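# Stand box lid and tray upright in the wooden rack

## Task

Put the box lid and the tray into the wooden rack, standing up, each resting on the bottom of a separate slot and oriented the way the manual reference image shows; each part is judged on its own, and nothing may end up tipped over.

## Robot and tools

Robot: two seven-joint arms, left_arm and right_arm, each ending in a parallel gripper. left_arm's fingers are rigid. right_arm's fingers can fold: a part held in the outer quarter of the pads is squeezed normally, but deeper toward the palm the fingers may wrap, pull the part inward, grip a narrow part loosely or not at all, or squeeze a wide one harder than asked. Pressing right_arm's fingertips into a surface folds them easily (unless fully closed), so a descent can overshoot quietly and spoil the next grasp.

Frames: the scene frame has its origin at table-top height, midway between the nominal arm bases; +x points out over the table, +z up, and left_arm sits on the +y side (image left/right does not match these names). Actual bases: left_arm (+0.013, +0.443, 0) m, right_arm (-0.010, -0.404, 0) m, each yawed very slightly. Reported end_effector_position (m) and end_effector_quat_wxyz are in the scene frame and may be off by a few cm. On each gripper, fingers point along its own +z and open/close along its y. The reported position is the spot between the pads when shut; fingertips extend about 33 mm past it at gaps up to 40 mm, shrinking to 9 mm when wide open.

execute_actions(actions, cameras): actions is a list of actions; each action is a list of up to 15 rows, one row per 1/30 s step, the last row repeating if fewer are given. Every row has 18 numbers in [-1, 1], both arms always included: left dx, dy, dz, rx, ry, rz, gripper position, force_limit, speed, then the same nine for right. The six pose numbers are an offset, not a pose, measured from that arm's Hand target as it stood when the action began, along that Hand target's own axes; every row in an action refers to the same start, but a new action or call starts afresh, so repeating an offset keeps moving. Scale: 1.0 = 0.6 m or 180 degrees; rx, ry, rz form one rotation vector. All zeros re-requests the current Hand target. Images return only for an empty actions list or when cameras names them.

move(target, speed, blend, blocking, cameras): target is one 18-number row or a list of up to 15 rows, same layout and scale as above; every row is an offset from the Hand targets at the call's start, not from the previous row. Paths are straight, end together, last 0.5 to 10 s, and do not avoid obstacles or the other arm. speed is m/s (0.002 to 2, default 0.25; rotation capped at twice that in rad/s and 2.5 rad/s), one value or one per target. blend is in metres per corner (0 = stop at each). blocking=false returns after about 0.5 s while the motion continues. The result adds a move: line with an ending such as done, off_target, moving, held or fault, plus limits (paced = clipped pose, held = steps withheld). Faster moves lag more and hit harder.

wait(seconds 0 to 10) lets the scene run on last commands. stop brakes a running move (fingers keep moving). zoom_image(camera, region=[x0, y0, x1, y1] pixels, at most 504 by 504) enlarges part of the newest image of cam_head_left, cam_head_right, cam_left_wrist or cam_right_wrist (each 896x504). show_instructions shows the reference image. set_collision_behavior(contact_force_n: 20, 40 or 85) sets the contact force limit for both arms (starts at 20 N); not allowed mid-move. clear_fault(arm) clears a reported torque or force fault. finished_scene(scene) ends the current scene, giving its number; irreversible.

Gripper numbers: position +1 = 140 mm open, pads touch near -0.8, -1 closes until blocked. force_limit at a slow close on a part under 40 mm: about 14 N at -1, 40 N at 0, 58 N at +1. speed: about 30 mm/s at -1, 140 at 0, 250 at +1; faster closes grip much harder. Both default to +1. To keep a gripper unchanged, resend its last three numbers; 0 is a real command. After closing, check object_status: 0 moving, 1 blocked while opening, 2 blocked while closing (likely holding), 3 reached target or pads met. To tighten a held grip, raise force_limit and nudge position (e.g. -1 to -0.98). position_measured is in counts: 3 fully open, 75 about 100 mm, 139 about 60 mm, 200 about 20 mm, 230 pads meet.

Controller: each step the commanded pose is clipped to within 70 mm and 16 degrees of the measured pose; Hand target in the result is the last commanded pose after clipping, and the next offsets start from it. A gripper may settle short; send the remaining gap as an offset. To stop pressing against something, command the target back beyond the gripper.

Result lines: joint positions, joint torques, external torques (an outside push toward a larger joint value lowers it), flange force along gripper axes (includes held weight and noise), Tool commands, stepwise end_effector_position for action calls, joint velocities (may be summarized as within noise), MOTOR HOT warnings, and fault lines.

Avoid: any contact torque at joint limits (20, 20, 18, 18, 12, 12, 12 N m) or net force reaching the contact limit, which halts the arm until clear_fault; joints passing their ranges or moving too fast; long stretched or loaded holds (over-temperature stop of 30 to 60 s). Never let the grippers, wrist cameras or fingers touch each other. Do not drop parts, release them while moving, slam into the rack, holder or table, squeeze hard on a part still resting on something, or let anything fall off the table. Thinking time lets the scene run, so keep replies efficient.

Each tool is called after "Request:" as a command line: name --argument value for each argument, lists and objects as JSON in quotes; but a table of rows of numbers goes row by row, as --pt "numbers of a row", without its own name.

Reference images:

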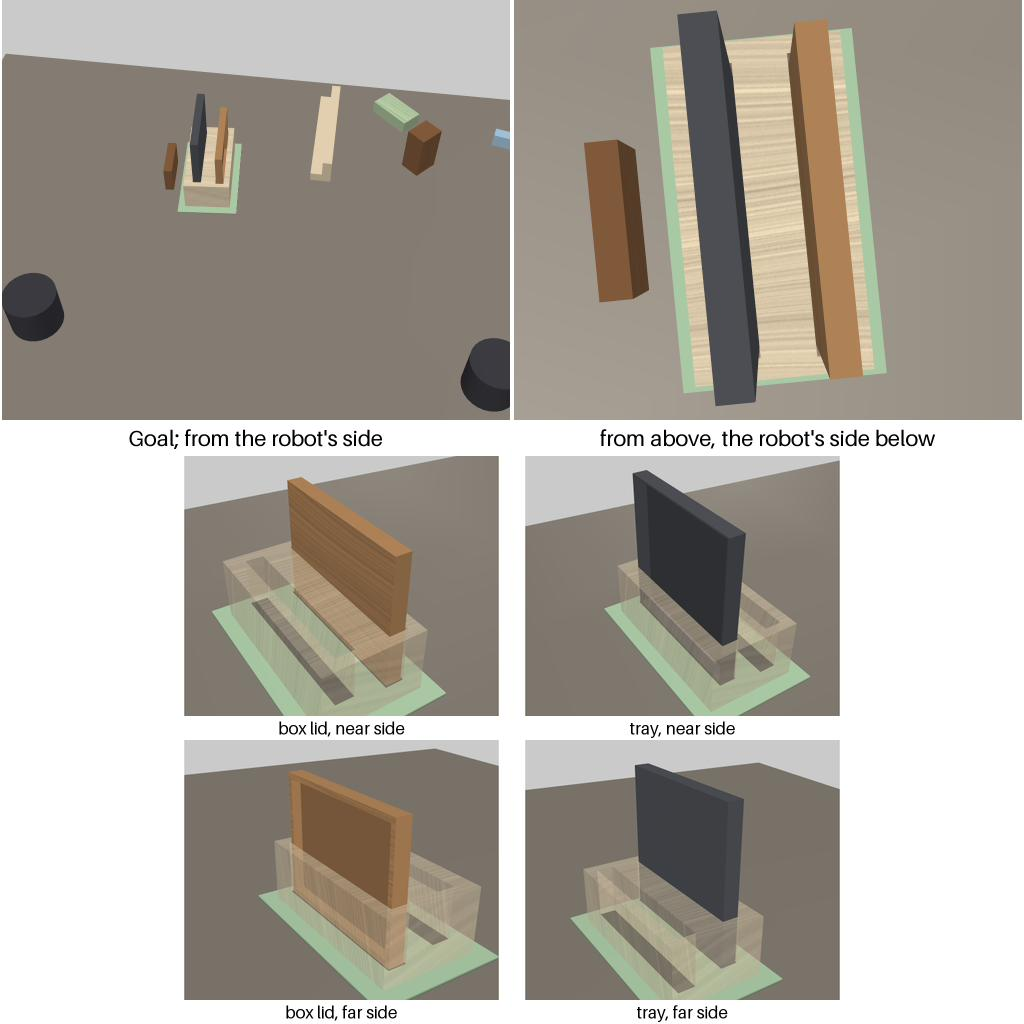

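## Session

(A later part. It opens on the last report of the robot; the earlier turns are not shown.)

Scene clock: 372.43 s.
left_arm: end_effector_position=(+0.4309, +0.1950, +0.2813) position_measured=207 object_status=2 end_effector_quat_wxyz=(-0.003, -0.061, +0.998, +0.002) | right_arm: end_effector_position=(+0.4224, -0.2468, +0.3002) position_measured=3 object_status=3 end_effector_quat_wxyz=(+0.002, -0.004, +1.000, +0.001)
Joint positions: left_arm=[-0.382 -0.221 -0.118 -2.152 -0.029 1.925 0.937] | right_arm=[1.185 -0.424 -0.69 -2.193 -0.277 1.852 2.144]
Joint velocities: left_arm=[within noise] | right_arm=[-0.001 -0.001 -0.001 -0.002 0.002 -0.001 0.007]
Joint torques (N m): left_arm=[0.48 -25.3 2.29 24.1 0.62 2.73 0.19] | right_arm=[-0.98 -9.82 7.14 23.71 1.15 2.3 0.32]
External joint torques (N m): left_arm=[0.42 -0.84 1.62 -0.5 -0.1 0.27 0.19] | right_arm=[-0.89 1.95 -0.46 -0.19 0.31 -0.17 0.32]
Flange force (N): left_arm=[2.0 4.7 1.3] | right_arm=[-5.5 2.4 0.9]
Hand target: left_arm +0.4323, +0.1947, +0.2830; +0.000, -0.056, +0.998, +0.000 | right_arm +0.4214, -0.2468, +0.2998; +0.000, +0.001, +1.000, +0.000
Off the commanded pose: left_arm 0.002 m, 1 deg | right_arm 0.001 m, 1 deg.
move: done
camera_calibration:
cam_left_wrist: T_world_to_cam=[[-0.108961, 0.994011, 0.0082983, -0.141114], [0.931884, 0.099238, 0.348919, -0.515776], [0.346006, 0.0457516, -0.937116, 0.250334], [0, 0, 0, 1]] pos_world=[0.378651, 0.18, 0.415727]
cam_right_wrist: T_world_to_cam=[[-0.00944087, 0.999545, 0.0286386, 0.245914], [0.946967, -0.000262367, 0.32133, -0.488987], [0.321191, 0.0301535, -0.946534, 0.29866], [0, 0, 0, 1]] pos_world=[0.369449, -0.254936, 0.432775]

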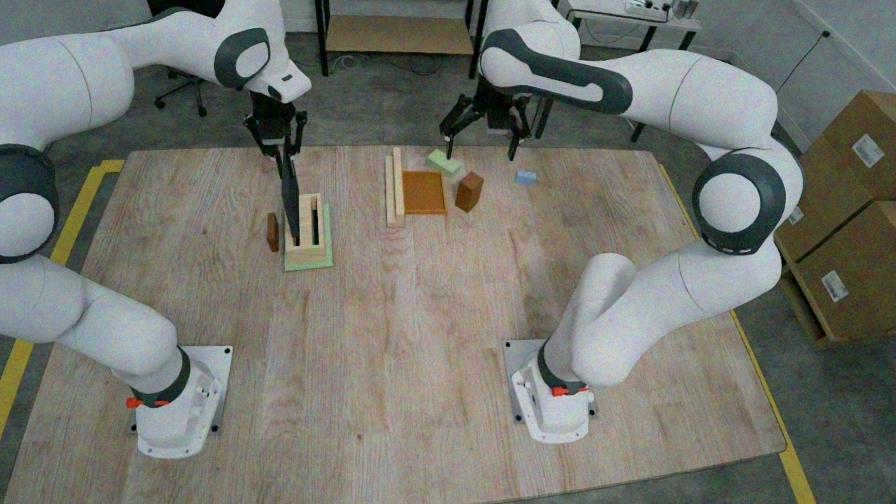

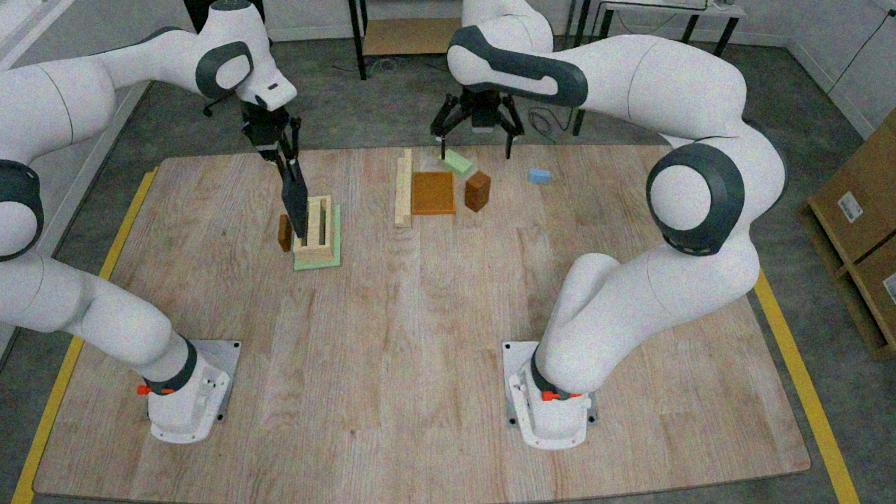

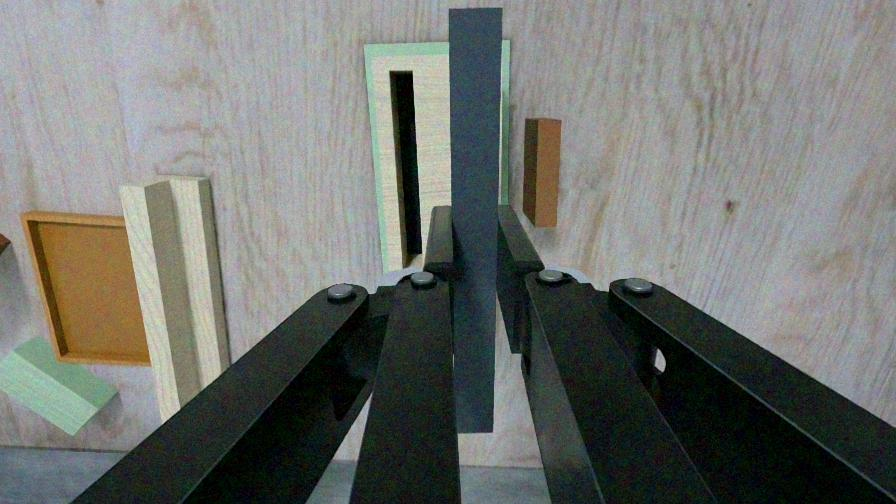

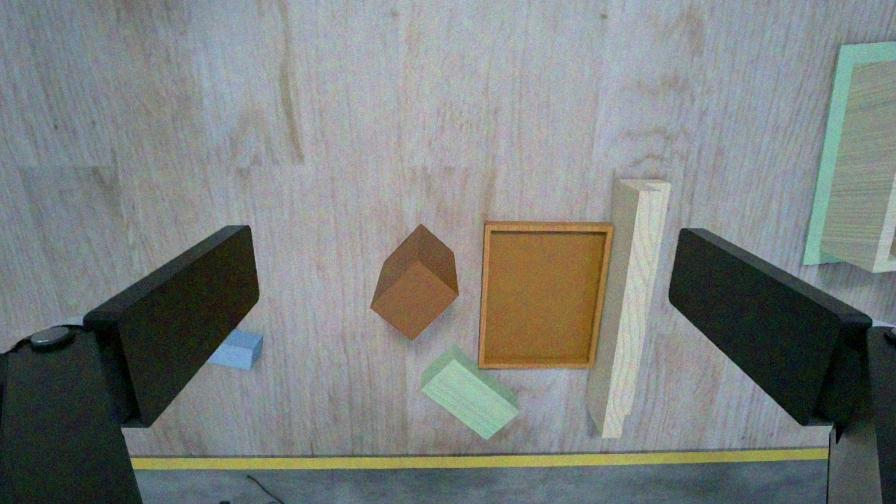

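Request:
move --target '[0,0.11,0,0,0,-0.004,-1,-0.1,-1,0,0,0,0,0,0,1,1,1]' --speed 0.2 --cameras '["cam_left_wrist"]'

Request:
zoom_image --camera "cam_left_wrist" --region '[260, 0, 520, 280]'

Scene clock: 389.00 s.
left_arm: end_effector_position=(+0.4241, +0.2599, +0.2816) position_measured=207 object_status=2 end_effector_quat_wxyz=(-0.003, -0.068, +0.998, +0.000) | right_arm: end_effector_position=(+0.4223, -0.2468, +0.3002) position_measured=3 object_status=3 end_effector_quat_wxyz=(+0.002, -0.002, +1.000, +0.001)
Joint positions: left_arm=[-0.352 -0.332 -0.036 -2.263 -0.015 1.926 1.028] | right_arm=[1.185 -0.424 -0.69 -2.193 -0.277 1.852 2.146]
Joint velocities: left_arm=[0 0 0.001 0 0.002 -0.001 0.005] | right_arm=[within noise]
Joint torques (N m): left_arm=[0.06 -21.33 2.01 24.18 0.98 2.55 0.13] | right_arm=[-0.42 -10.01 6.69 23.72 1.02 2.32 0.32]
External joint torques (N m): left_arm=[0.06 -0.71 1.94 -0.45 0.26 0.08 0.13] | right_arm=[-0.36 1.8 -0.95 -0.19 0.18 -0.15 0.32]
Flange force (N): left_arm=[1.6 4.3 0.8] | right_arm=[-6.3 2.4 1.2]
Hand target: left_arm +0.4248, +0.2603, +0.2830; +0.000, -0.063, +0.998, +0.000 | right_arm +0.4214, -0.2468, +0.2998; +0.000, +0.001, +1.000, +0.000
Off the commanded pose: left_arm 0.002 m, 1 deg | right_arm 0.001 m, 0 deg.
move: done
camera_calibration:
cam_left_wrist: T_world_to_cam=[[-0.123216, 0.992364, 0.00551862, -0.199106], [0.929798, 0.113501, 0.350133, -0.519066], [0.346833, 0.0482733, -0.936684, 0.248946], [0, 0, 0, 1]] pos_world=[0.371751, 0.244483, 0.416025]
Images, in order (width x height): cam_left_wrist 896x504.

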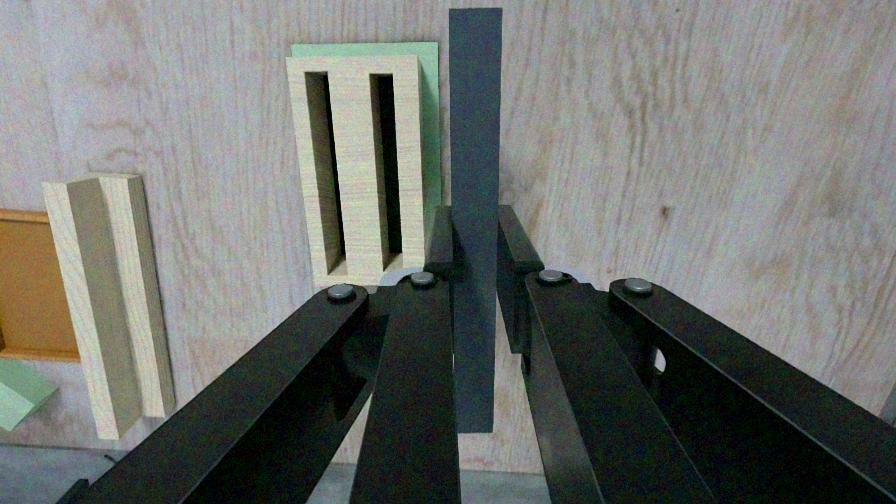

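Scaled by 1.800 from the camera's 896x504 image, which has a finer 1280x720 frame.

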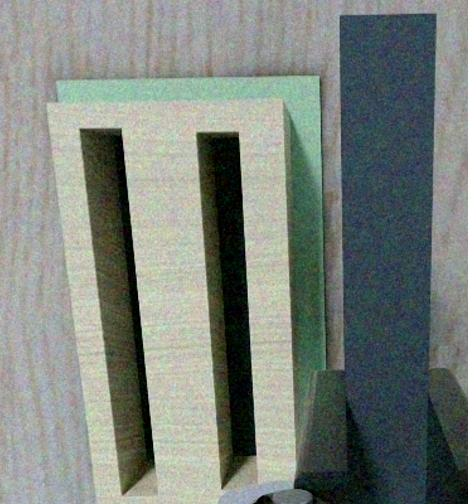

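Request:
move --target '[-0.012,-0.1,0.046,0,0,0.004,-1,-0.1,-1,0,0,0,0,0,0,1,1,1]' --speed 0.15 --cameras '["cam_head_left","cam_head_right","cam_left_wrist"]'

Request:
zoom_image --camera "cam_head_right" --region '[270, 170, 350, 280]'

Request:
zoom_image --camera "cam_head_left" --region '[260, 170, 340, 280]'

Scene clock: 411.20 s.
left_arm: end_effector_position=(+0.4381, +0.2031, +0.2555) position_measured=207 object_status=2 end_effector_quat_wxyz=(-0.001, -0.051, +0.999, +0.002) | right_arm: end_effector_position=(+0.4223, -0.2469, +0.3002) position_measured=3 object_status=3 end_effector_quat_wxyz=(+0.002, -0.002, +1.000, +0.001)
Joint positions: left_arm=[-0.384 -0.202 -0.099 -2.201 -0.02 1.996 0.969] | right_arm=[1.185 -0.424 -0.69 -2.193 -0.277 1.852 2.146]
Joint velocities: left_arm=[0.001 0 0 0 0 0 -0.005] | right_arm=[within noise]
Joint torques (N m): left_arm=[0.44 -24.61 1.8 24.64 0.48 2.74 -0.34] | right_arm=[-0.43 -10.01 6.7 23.67 1.02 2.31 0.31]
External joint torques (N m): left_arm=[0.34 0.51 1.25 0.12 -0.23 0.25 -0.34] | right_arm=[-0.39 1.79 -0.97 -0.31 0.18 -0.17 0.31]
Flange force (N): left_arm=[-2.1 -0.2 0.7] | right_arm=[-6.0 2.2 1.4]
Hand target: left_arm +0.4395, +0.2017, +0.2554; +0.000, -0.056, +0.998, +0.000 | right_arm +0.4214, -0.2468, +0.2998; +0.000, +0.001, +1.000, +0.000
Off the commanded pose: left_arm 0.002 m, 1 deg | right_arm 0.001 m, 0 deg.
move: done
camera_calibration:
cam_left_wrist: T_world_to_cam=[[-0.0908911, 0.995827, 0.00826671, -0.15636], [0.932045, 0.08214, 0.352909, -0.511934], [0.350757, 0.0397812, -0.935621, 0.222058], [0, 0, 0, 1]] pos_world=[0.385045, 0.188924, 0.389721]
Images, in order (width x height): cam_head_left 896x504, cam_head_right 896x504, cam_left_wrist 896x504.

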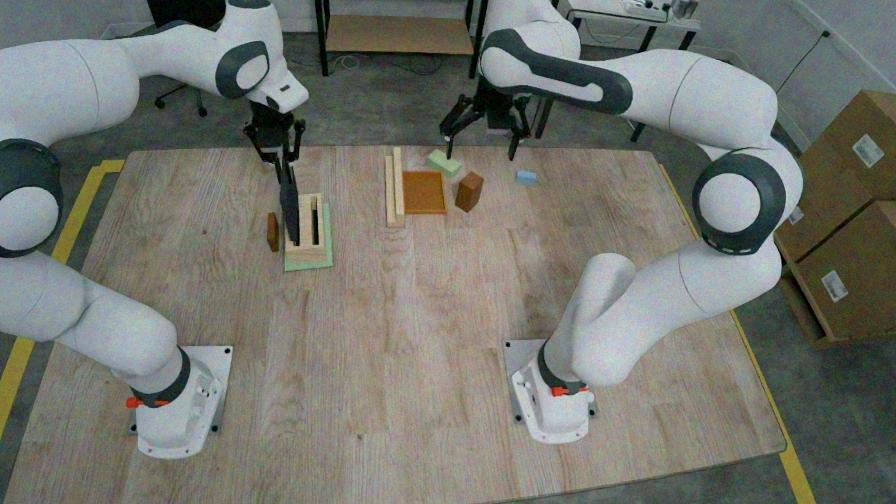

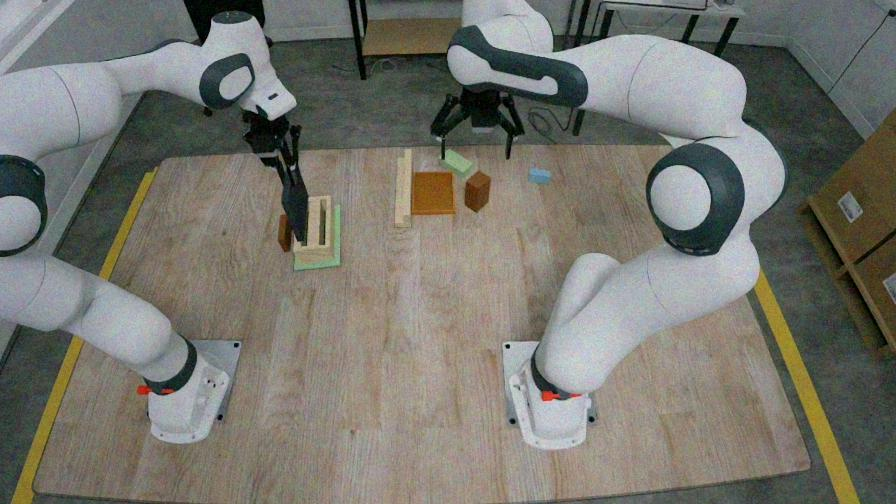

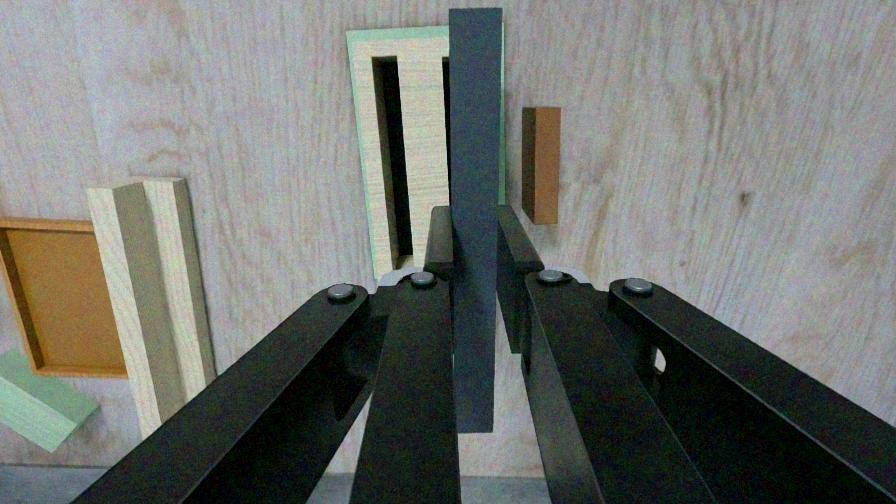

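Scaled by 4.582 from the camera's 896x504 image, which has a finer 1280x720 frame.

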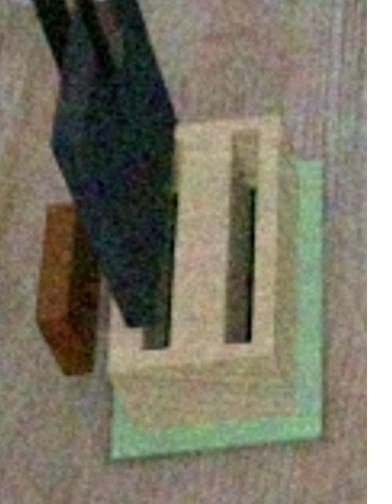

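Scaled by 4.582 from the camera's 896x504 image, which has a finer 1280x720 frame.

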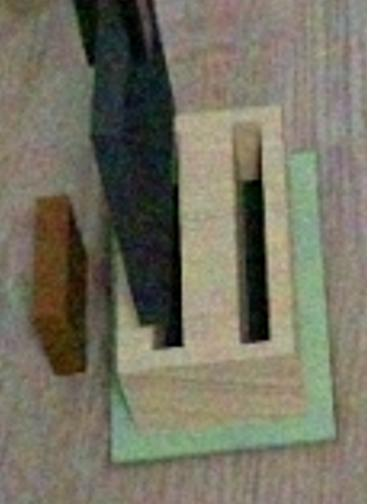

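Request:
move --target '[0.004,-0.005,0.02,0,0,0,-1,-0.1,-1,0,0,0,0,0,0,1,1,1]' --speed 0.05 --cameras '["cam_head_left","cam_head_right"]'

Request:
zoom_image --camera "cam_head_right" --region '[285, 190, 345, 270]'

Request:
zoom_image --camera "cam_head_left" --region '[275, 190, 335, 270]'

Scene clock: 426.77 s.
left_arm: end_effector_position=(+0.4372, +0.2004, +0.2442) position_measured=207 object_status=2 end_effector_quat_wxyz=(-0.001, -0.053, +0.999, +0.002) | right_arm: end_effector_position=(+0.4223, -0.2469, +0.3002) position_measured=3 object_status=3 end_effector_quat_wxyz=(+0.002, -0.002, +1.000, +0.001)
Joint positions: left_arm=[-0.384 -0.193 -0.105 -2.222 -0.02 2.027 0.961] | right_arm=[1.185 -0.424 -0.69 -2.193 -0.277 1.852 2.146]
Joint velocities: left_arm=[0 0 0 0 0.001 0.004 -0.003] | right_arm=[within noise]
Joint torques (N m): left_arm=[0.43 -25.02 1.7 23.86 0.28 2.81 -0.38] | right_arm=[-0.38 -10.04 6.75 23.72 1.02 2.31 0.26]
External joint torques (N m): left_arm=[0.41 0.15 1.23 -0.44 -0.41 0.34 -0.38] | right_arm=[-0.34 1.69 -0.89 -0.18 0.18 -0.16 0.26]
Flange force (N): left_arm=[0.4 1.4 1.7] | right_arm=[-6.0 2.2 1.1]
Hand target: left_arm +0.4374, +0.1984, +0.2434; +0.000, -0.056, +0.998, +0.000 | right_arm +0.4214, -0.2468, +0.2998; +0.000, +0.001, +1.000, +0.000
Off the commanded pose: left_arm 0.002 m, 0 deg | right_arm 0.001 m, 0 deg.
move: done
Images, in order (width x height): cam_head_left 896x504, cam_head_right 896x504.

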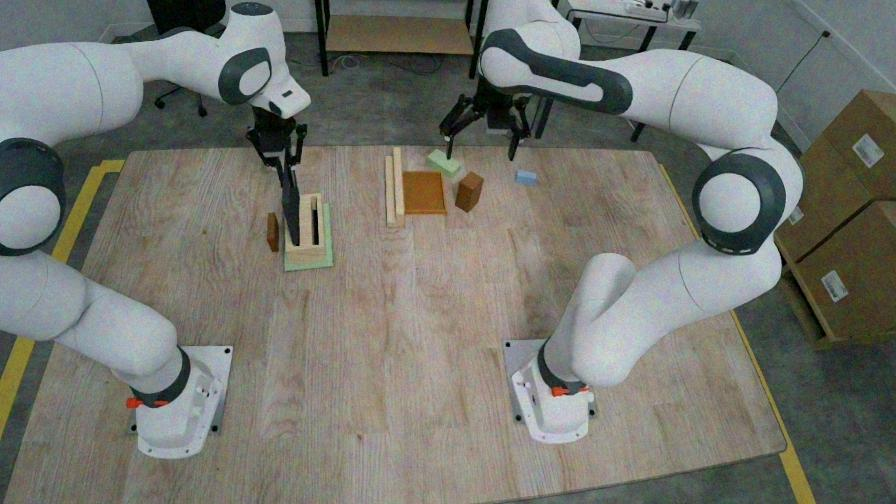

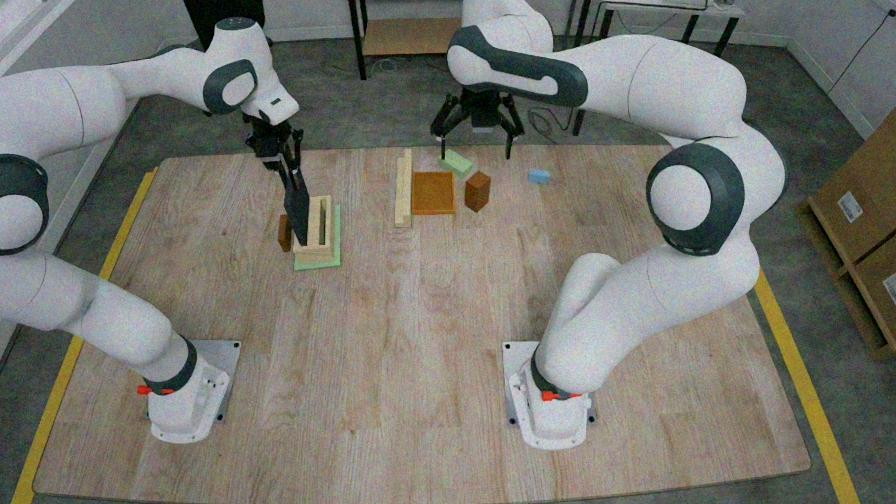

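Scaled by 6.300 from the camera's 896x504 image, which has a finer 1280x720 frame.

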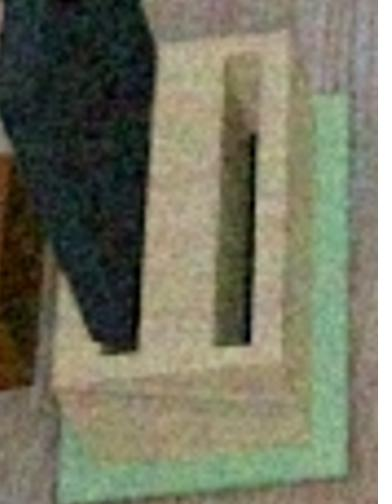

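Scaled by 6.300 from the camera's 896x504 image, which has a finer 1280x720 frame.

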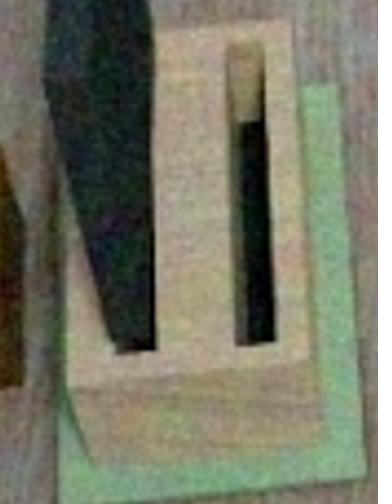

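Request:
move --target '[-0.0017,0,0.03,0,0,0,-1,-0.1,-1,0,0,0,0,0,0,1,1,1]' --speed 0.04 --cameras '["cam_head_right"]'

Request:
zoom_image --camera "cam_head_right" --region '[285, 190, 345, 270]'

Scene clock: 438.50 s.
left_arm: end_effector_position=(+0.4418, +0.1965, +0.2363) position_measured=207 object_status=2 end_effector_quat_wxyz=(+0.008, -0.052, +0.999, -0.004) | right_arm: end_effector_position=(+0.4223, -0.2469, +0.3002) position_measured=3 object_status=3 end_effector_quat_wxyz=(+0.002, -0.002, +1.000, +0.001)
Joint positions: left_arm=[-0.384 -0.187 -0.108 -2.24 -0.021 2.072 0.959] | right_arm=[1.185 -0.424 -0.69 -2.193 -0.277 1.852 2.146]
Joint velocities: left_arm=[-0.001 0 0 0 -0.001 0.004 -0.001] | right_arm=[within noise]
Joint torques (N m): left_arm=[1.43 -17.99 2.43 18.06 0.8 2.81 -0.27] | right_arm=[-0.41 -10 6.7 23.7 1.03 2.32 0.29]
External joint torques (N m): left_arm=[1.38 7.44 1.93 -6.28 0.12 0.3 -0.27] | right_arm=[-0.47 1.62 -1.03 -0.12 0.18 -0.14 0.29]
Flange force (N): left_arm=[-3.5 1.2 18.0] | right_arm=[-6.1 2.0 1.1]
Hand target: left_arm +0.4384, +0.1985, +0.2254; +0.000, -0.056, +0.998, +0.000 | right_arm +0.4214, -0.2468, +0.2998; +0.000, +0.001, +1.000, +0.000
Off the commanded pose: left_arm 0.012 m, 1 deg | right_arm 0.001 m, 0 deg.
move: off_target (left_arm)
Images, in order (width x height): cam_head_right 896x504.

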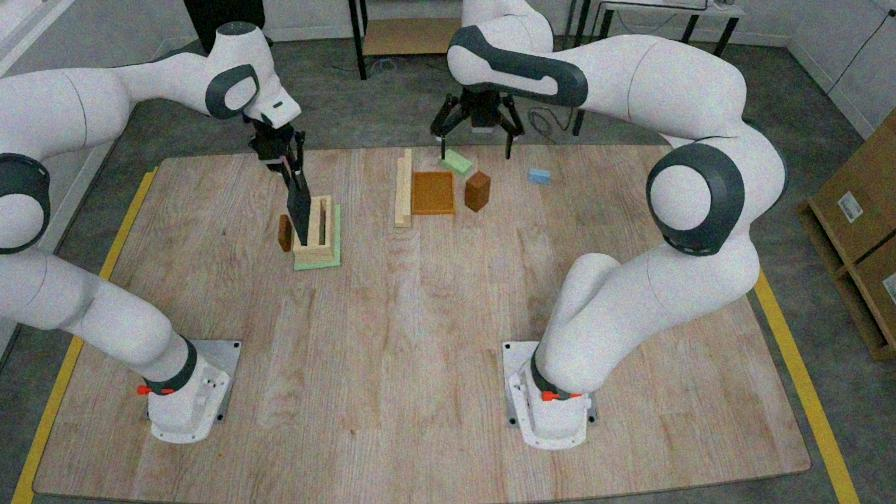

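Scaled by 6.300 from the camera's 896x504 image, which has a finer 1280x720 frame.

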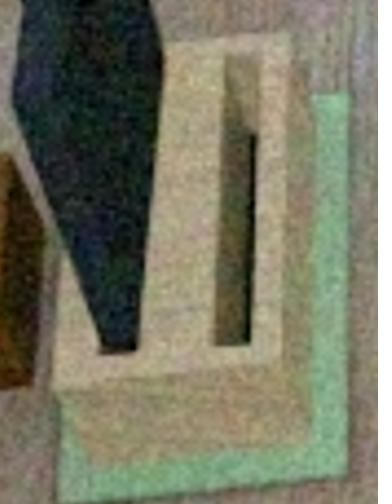

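Request:
move --pt "-0.001 0.0 -0.0233 0 0 0 -1 -0.1 -1 0 0 0 0 0 0 1 1 1" --pt "-0.0017 0.001 -0.0133 0 0 0 -1 -0.1 -1 0 0 0 0 0 0 1 1 1" --pt "-0.0017 -0.0058 -0.0133 0 0 0 -1 -0.1 -1 0 0 0 0 0 0 1 1 1" --speed '[0.05,0.03,0.01]' --cameras '["cam_head_right","cam_head_left"]'

Request:
zoom_image --camera "cam_head_right" --region '[285, 190, 345, 270]'

Request:
zoom_image --camera "cam_head_left" --region '[275, 190, 335, 270]'

Scene clock: 449.27 s.
left_arm: end_effector_position=(+0.4404, +0.1965, +0.2364) position_measured=207 object_status=2 end_effector_quat_wxyz=(+0.002, -0.053, +0.999, +0.000) | right_arm: end_effector_position=(+0.4223, -0.2469, +0.3002) position_measured=3 object_status=3 end_effector_quat_wxyz=(+0.002, -0.002, +1.000, +0.001)
Joint positions: left_arm=[-0.384 -0.178 -0.109 -2.227 -0.021 2.053 0.956] | right_arm=[1.185 -0.424 -0.69 -2.193 -0.277 1.852 2.146]
Joint velocities: left_arm=[0 0.001 -0.002 0.002 0 0.001 -0.004] | right_arm=[within noise]
Joint torques (N m): left_arm=[0.23 -23.33 2.13 23.16 0.39 2.61 -0.36] | right_arm=[-0.38 -9.97 6.72 23.66 1.03 2.3 0.28]
External joint torques (N m): left_arm=[0.08 2.65 1.52 -1.33 -0.3 0.09 -0.36] | right_arm=[-0.32 1.78 -0.9 -0.24 0.19 -0.17 0.28]
Flange force (N): left_arm=[-3.5 -1.2 4.7] | right_arm=[-6.1 2.3 1.3]
Hand target: left_arm +0.4398, +0.1952, +0.2334; +0.000, -0.056, +0.998, +0.000 | right_arm +0.4214, -0.2468, +0.2998; +0.000, +0.001, +1.000, +0.000
Off the commanded pose: left_arm 0.003 m, 0 deg | right_arm 0.001 m, 0 deg.
move: done
Images, in order (width x height): cam_head_left 896x504, cam_head_right 896x504.

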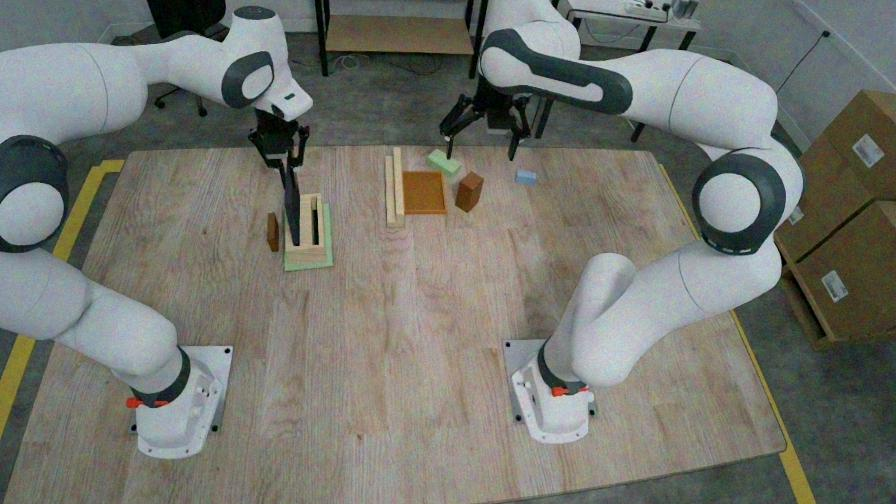

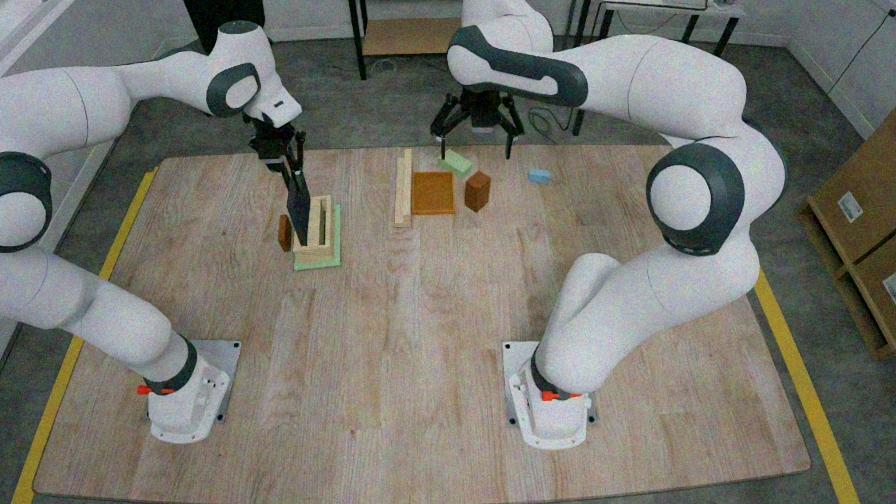

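Scaled by 6.300 from the camera's 896x504 image, which has a finer 1280x720 frame.

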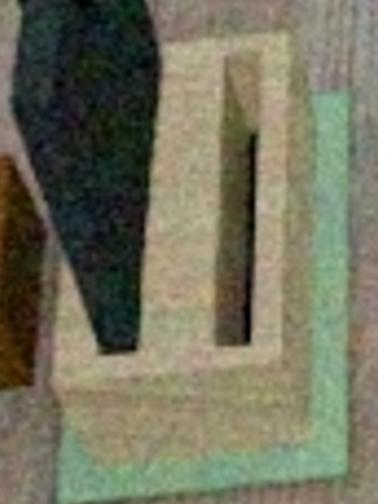

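Scaled by 6.300 from the camera's 896x504 image, which has a finer 1280x720 frame.

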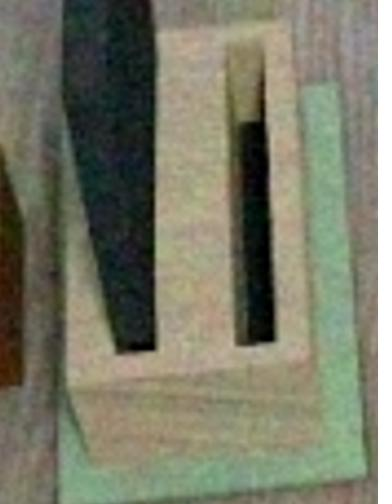

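Request:
zoom_image --camera "cam_head_left" --region '[282, 228, 312, 254]'

Request:
zoom_image --camera "cam_head_right" --region '[290, 228, 320, 254]'

Scaled by 16.800 from the camera's 896x504 image, which has a finer 1280x720 frame.

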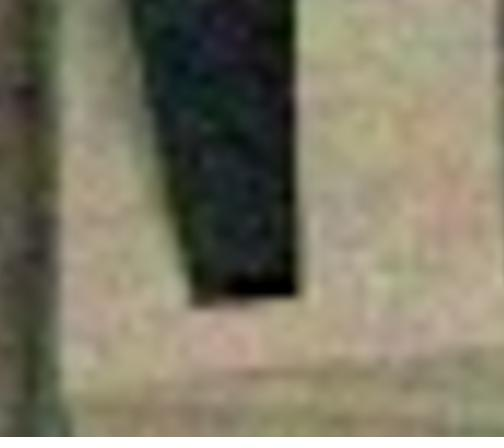

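Scaled by 16.800 from the camera's 896x504 image, which has a finer 1280x720 frame.

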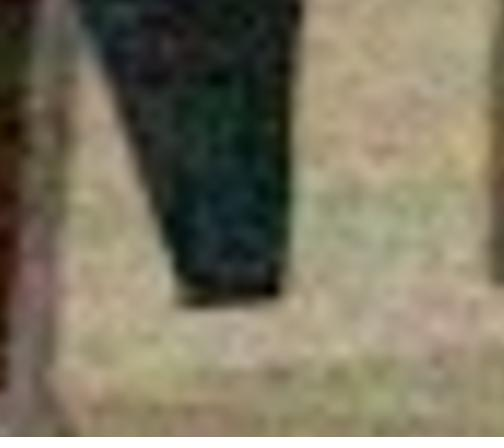

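Request:
move --pt "0.0013 0.0025 -0.01 0 0 -0.0056 -1 -0.1 -1 0 0 0 0 0 0 1 1 1" --pt "0.0013 0.0025 0.004 0 0 -0.0056 -1 -0.1 -1 0 0 0 0 0 0 1 1 1" --speed '[0.05,0.03]' --cameras '["cam_head_right","cam_head_left","cam_left_wrist"]'

Request:
zoom_image --camera "cam_head_left" --region '[282, 228, 312, 254]'

Request:
zoom_image --camera "cam_head_right" --region '[290, 228, 320, 254]'

Scene clock: 466.53 s.
left_arm: end_effector_position=(+0.4409, +0.1961, +0.2363) position_measured=207 object_status=2 end_effector_quat_wxyz=(+0.003, -0.061, +0.998, -0.001) | right_arm: end_effector_position=(+0.4223, -0.2469, +0.3002) position_measured=3 object_status=3 end_effector_quat_wxyz=(+0.002, -0.002, +1.000, +0.001)
Joint positions: left_arm=[-0.384 -0.18 -0.11 -2.23 -0.021 2.059 0.94] | right_arm=[1.185 -0.424 -0.69 -2.193 -0.277 1.852 2.146]
Joint velocities: left_arm=[0 0 -0.001 -0.001 0.001 0.004 -0.001] | right_arm=[within noise]
Joint torques (N m): left_arm=[0.65 -21.66 2.01 19.87 0.52 2.69 -0.17] | right_arm=[-0.4 -9.96 6.72 23.65 1.03 2.31 0.28]
External joint torques (N m): left_arm=[0.6 3.99 1.53 -4.45 -0.17 0.17 -0.17] | right_arm=[-0.25 1.91 -0.83 -0.3 0.2 -0.15 0.28]
Flange force (N): left_arm=[0.8 3.1 11.5] | right_arm=[-6.3 2.6 1.4]
Hand target: left_arm +0.4389, +0.1966, +0.2310; +0.000, -0.065, +0.998, +0.000 | right_arm +0.4214, -0.2468, +0.2998; +0.000, +0.001, +1.000, +0.000
Off the commanded pose: left_arm 0.006 m, 1 deg | right_arm 0.001 m, 0 deg.
move: off_target (left_arm)
camera_calibration:
cam_left_wrist: T_world_to_cam=[[-0.110713, 0.993851, 0.00174297, -0.138303], [0.926833, 0.102614, 0.361181, -0.510881], [0.358781, 0.041603, -0.932494, 0.198872], [0, 0, 0, 1]] pos_world=[0.386838, 0.181602, 0.370208]
Images, in order (width x height): cam_head_left 896x504, cam_head_right 896x504, cam_left_wrist 896x504.

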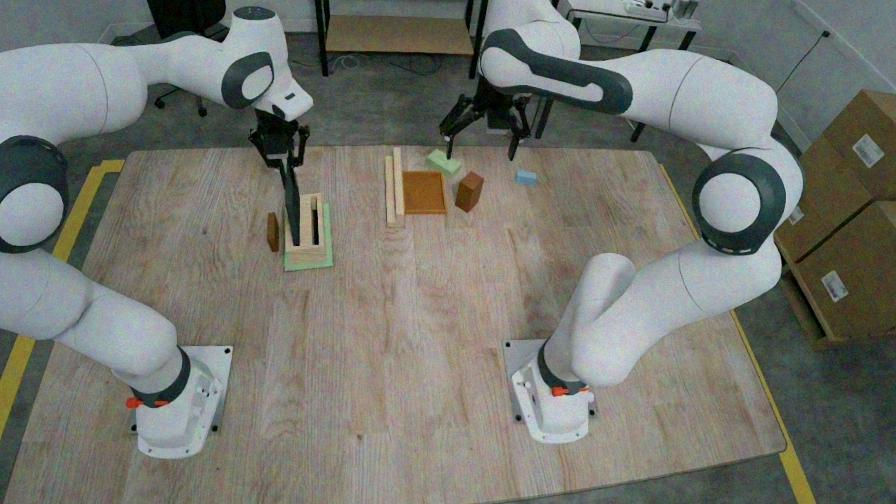

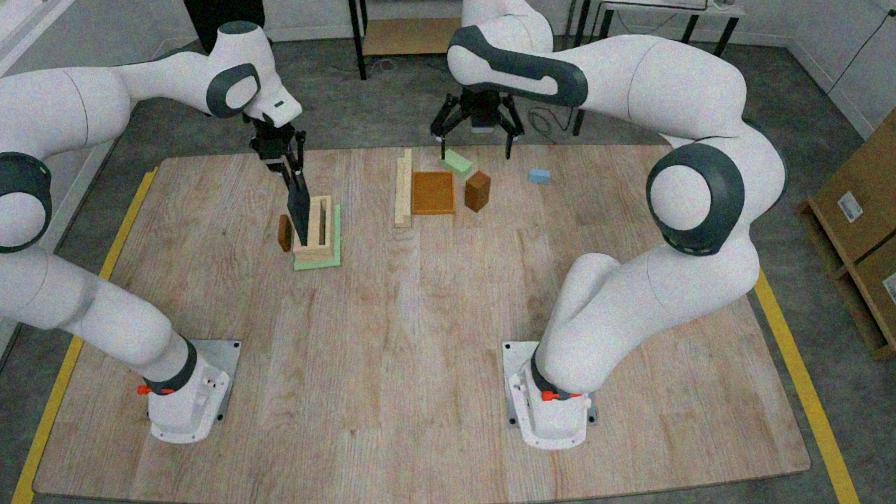

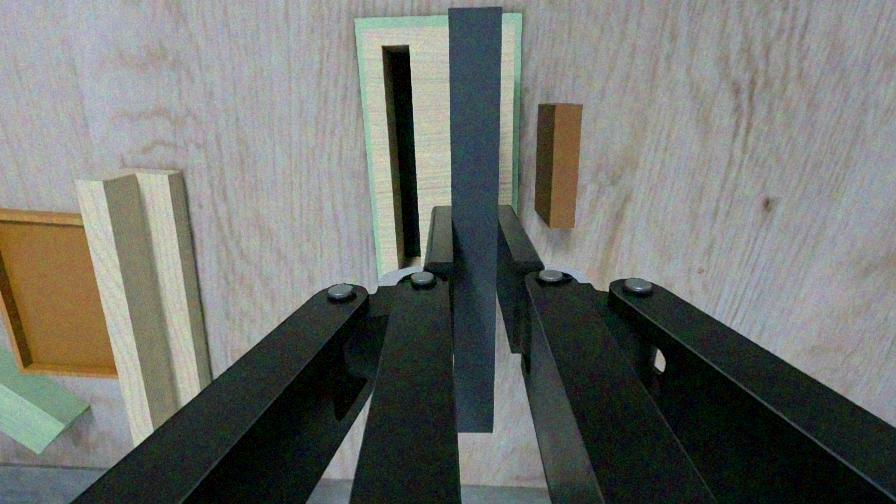

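Scaled by 16.800 from the camera's 896x504 image, which has a finer 1280x720 frame.

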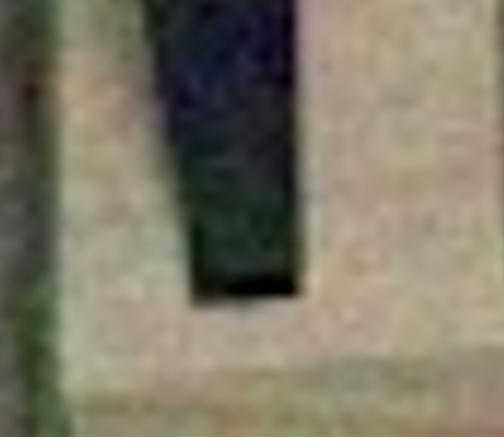

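Scaled by 16.800 from the camera's 896x504 image, which has a finer 1280x720 frame.

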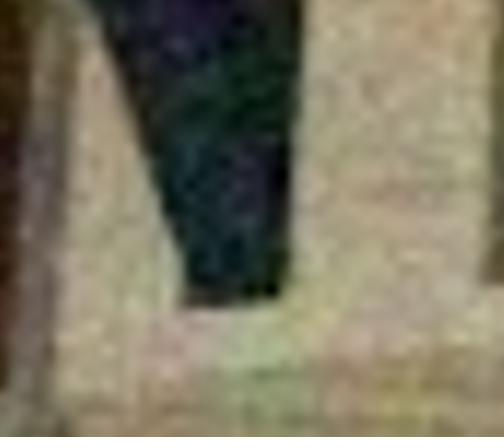

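Request:
move --pt "0.0042 0.0 -0.0117 0 0 0 -1 -0.1 -1 0 0 0 0 0 0 1 1 1" --pt "0.0042 0 0.0017 0 0 0 -1 -0.1 -1 0 0 0 0 0 0 1 1 1" --speed '[0.05,0.03]' --cameras '["cam_head_right","cam_head_left"]'

Request:
zoom_image --camera "cam_head_left" --region '[282, 228, 312, 254]'

Request:
zoom_image --camera "cam_head_left" --region '[275, 160, 335, 260]'

Scene clock: 473.27 s.
left_arm: end_effector_position=(+0.4387, +0.1959, +0.2363) position_measured=207 object_status=2 end_effector_quat_wxyz=(+0.004, -0.061, +0.998, -0.001) | right_arm: end_effector_position=(+0.4223, -0.2469, +0.3002) position_measured=3 object_status=3 end_effector_quat_wxyz=(+0.002, -0.002, +1.000, +0.001)
Joint positions: left_arm=[-0.384 -0.186 -0.112 -2.237 -0.021 2.06 0.937] | right_arm=[1.185 -0.424 -0.69 -2.193 -0.277 1.852 2.146]
Joint velocities: left_arm=[0 -0.001 -0.002 -0.001 0 0.003 0] | right_arm=[within noise]
Joint torques (N m): left_arm=[0.84 -20.86 2.24 19.5 0.45 2.94 -0.3] | right_arm=[-0.43 -9.96 6.7 23.71 1.03 2.3 0.29]
External joint torques (N m): left_arm=[0.8 4.51 1.72 -4.77 -0.23 0.44 -0.29] | right_arm=[-0.4 1.74 -0.95 -0.16 0.19 -0.16 0.29]
Flange force (N): left_arm=[0.2 2.9 13.2] | right_arm=[-6.2 2.2 1.1]
Hand target: left_arm +0.4364, +0.1963, +0.2300; +0.000, -0.065, +0.998, +0.000 | right_arm +0.4214, -0.2468, +0.2998; +0.000, +0.001, +1.000, +0.000
Off the commanded pose: left_arm 0.007 m, 1 deg | right_arm 0.001 m, 0 deg.
move: off_target (left_arm)
Images, in order (width x height): cam_head_left 896x504, cam_head_right 896x504.

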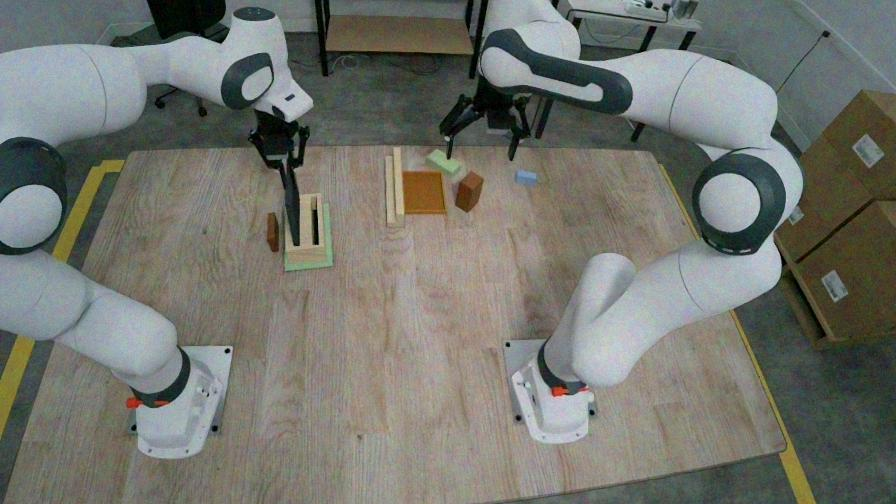

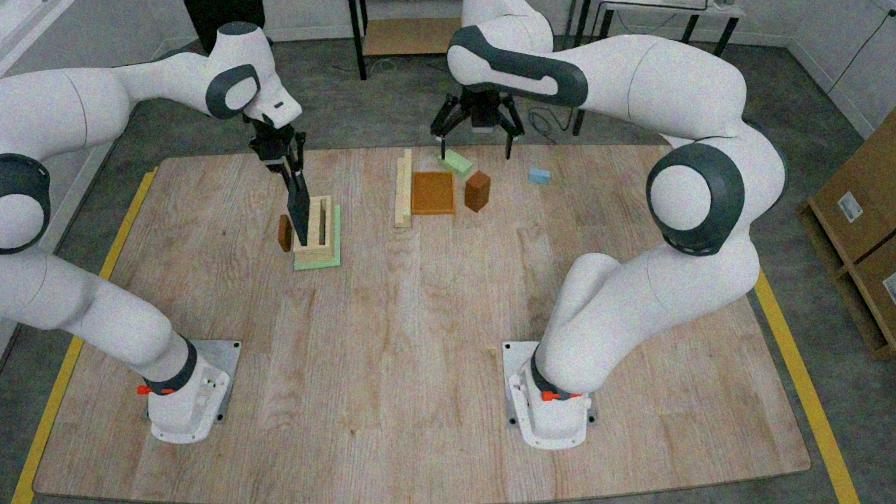

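Scaled by 16.800 from the camera's 896x504 image, which has a finer 1280x720 frame.

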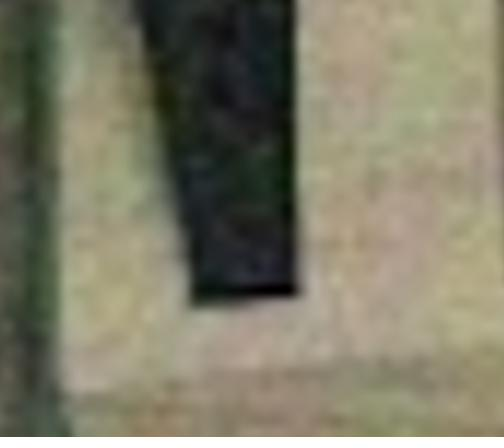

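Scaled by 5.040 from the camera's 896x504 image, which has a finer 1280x720 frame.

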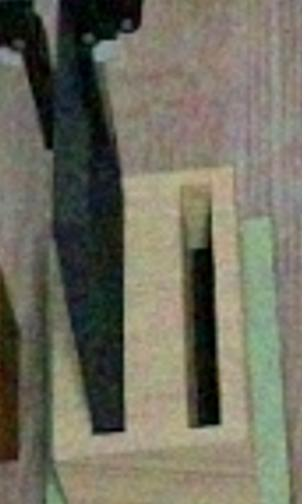

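Request:
move --pt "0 -0.0025 -0.003 0 0 0 -1 -0.1 -1 0 0 0 0 0 0 1 1 1" --pt "0 0.0025 -0.003 0 0 0 -1 -0.1 -1 0 0 0 0 0 0 1 1 1" --pt "0 0.0025 -0.003 0 0 0.0056 -1 -0.1 -1 0 0 0 0 0 0 1 1 1" --pt "0 -0.0025 -0.003 0 0 0.0056 -1 -0.1 -1 0 0 0 0 0 0 1 1 1" --speed 0.006 --blend '[0.0005,0.0005,0.0005,0]' --cameras '["cam_head_left"]'

Request:
zoom_image --camera "cam_head_left" --region '[275, 160, 335, 260]'

Scene clock: 489.37 s.
left_arm: end_effector_position=(+0.4388, +0.1956, +0.2364) position_measured=207 object_status=2 end_effector_quat_wxyz=(+0.004, -0.060, +0.998, -0.002) | right_arm: end_effector_position=(+0.4223, -0.2469, +0.3002) position_measured=3 object_status=3 end_effector_quat_wxyz=(+0.002, -0.002, +1.000, +0.001)
Joint positions: left_arm=[-0.385 -0.186 -0.112 -2.237 -0.021 2.061 0.939] | right_arm=[1.185 -0.424 -0.69 -2.193 -0.277 1.852 2.146]
Joint torques (N m): left_arm=[-0.13 -22.15 1.77 22.53 0.29 2.54 0.07] | right_arm=[-0.42 -10 6.71 23.71 1.02 2.31 0.24]
External joint torques (N m): left_arm=[-0.19 3.24 1.24 -1.79 -0.4 0.02 0.07] | right_arm=[-0.46 1.64 -1 -0.09 0.18 -0.14 0.24]
Flange force (N): left_arm=[-3.8 -1.2 5.9] | right_arm=[-6.2 2.0 1.0]
Hand target: left_arm +0.4366, +0.1948, +0.2318; +0.000, -0.056, +0.998, +0.000 | right_arm +0.4214, -0.2468, +0.2998; +0.000, +0.001, +1.000, +0.000
Off the commanded pose: left_arm 0.005 m, 1 deg | right_arm 0.001 m, 0 deg.
move: off_target (left_arm)
Images, in order (width x height): cam_head_left 896x504.

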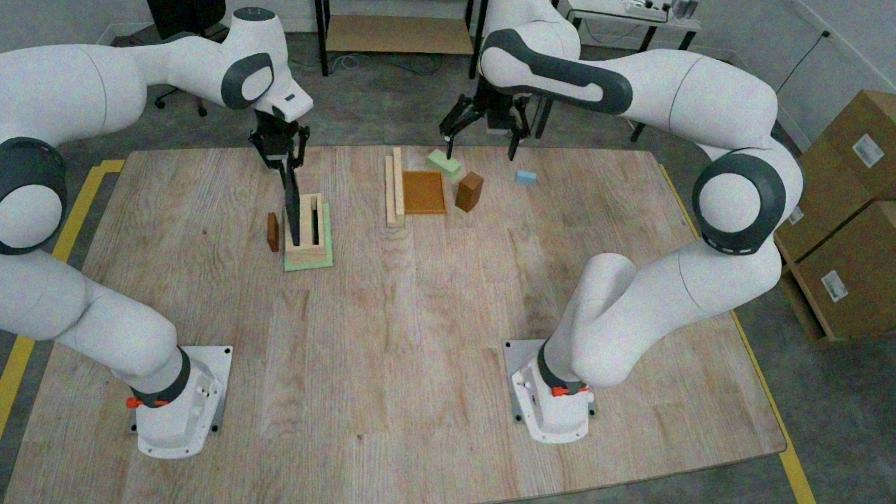

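Scaled by 5.040 from the camera's 896x504 image, which has a finer 1280x720 frame.

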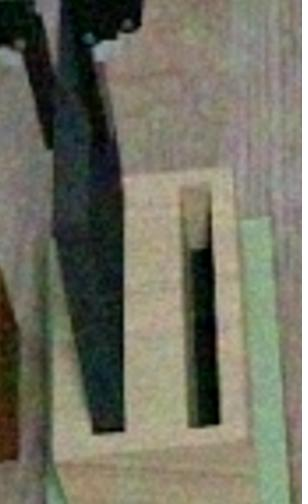

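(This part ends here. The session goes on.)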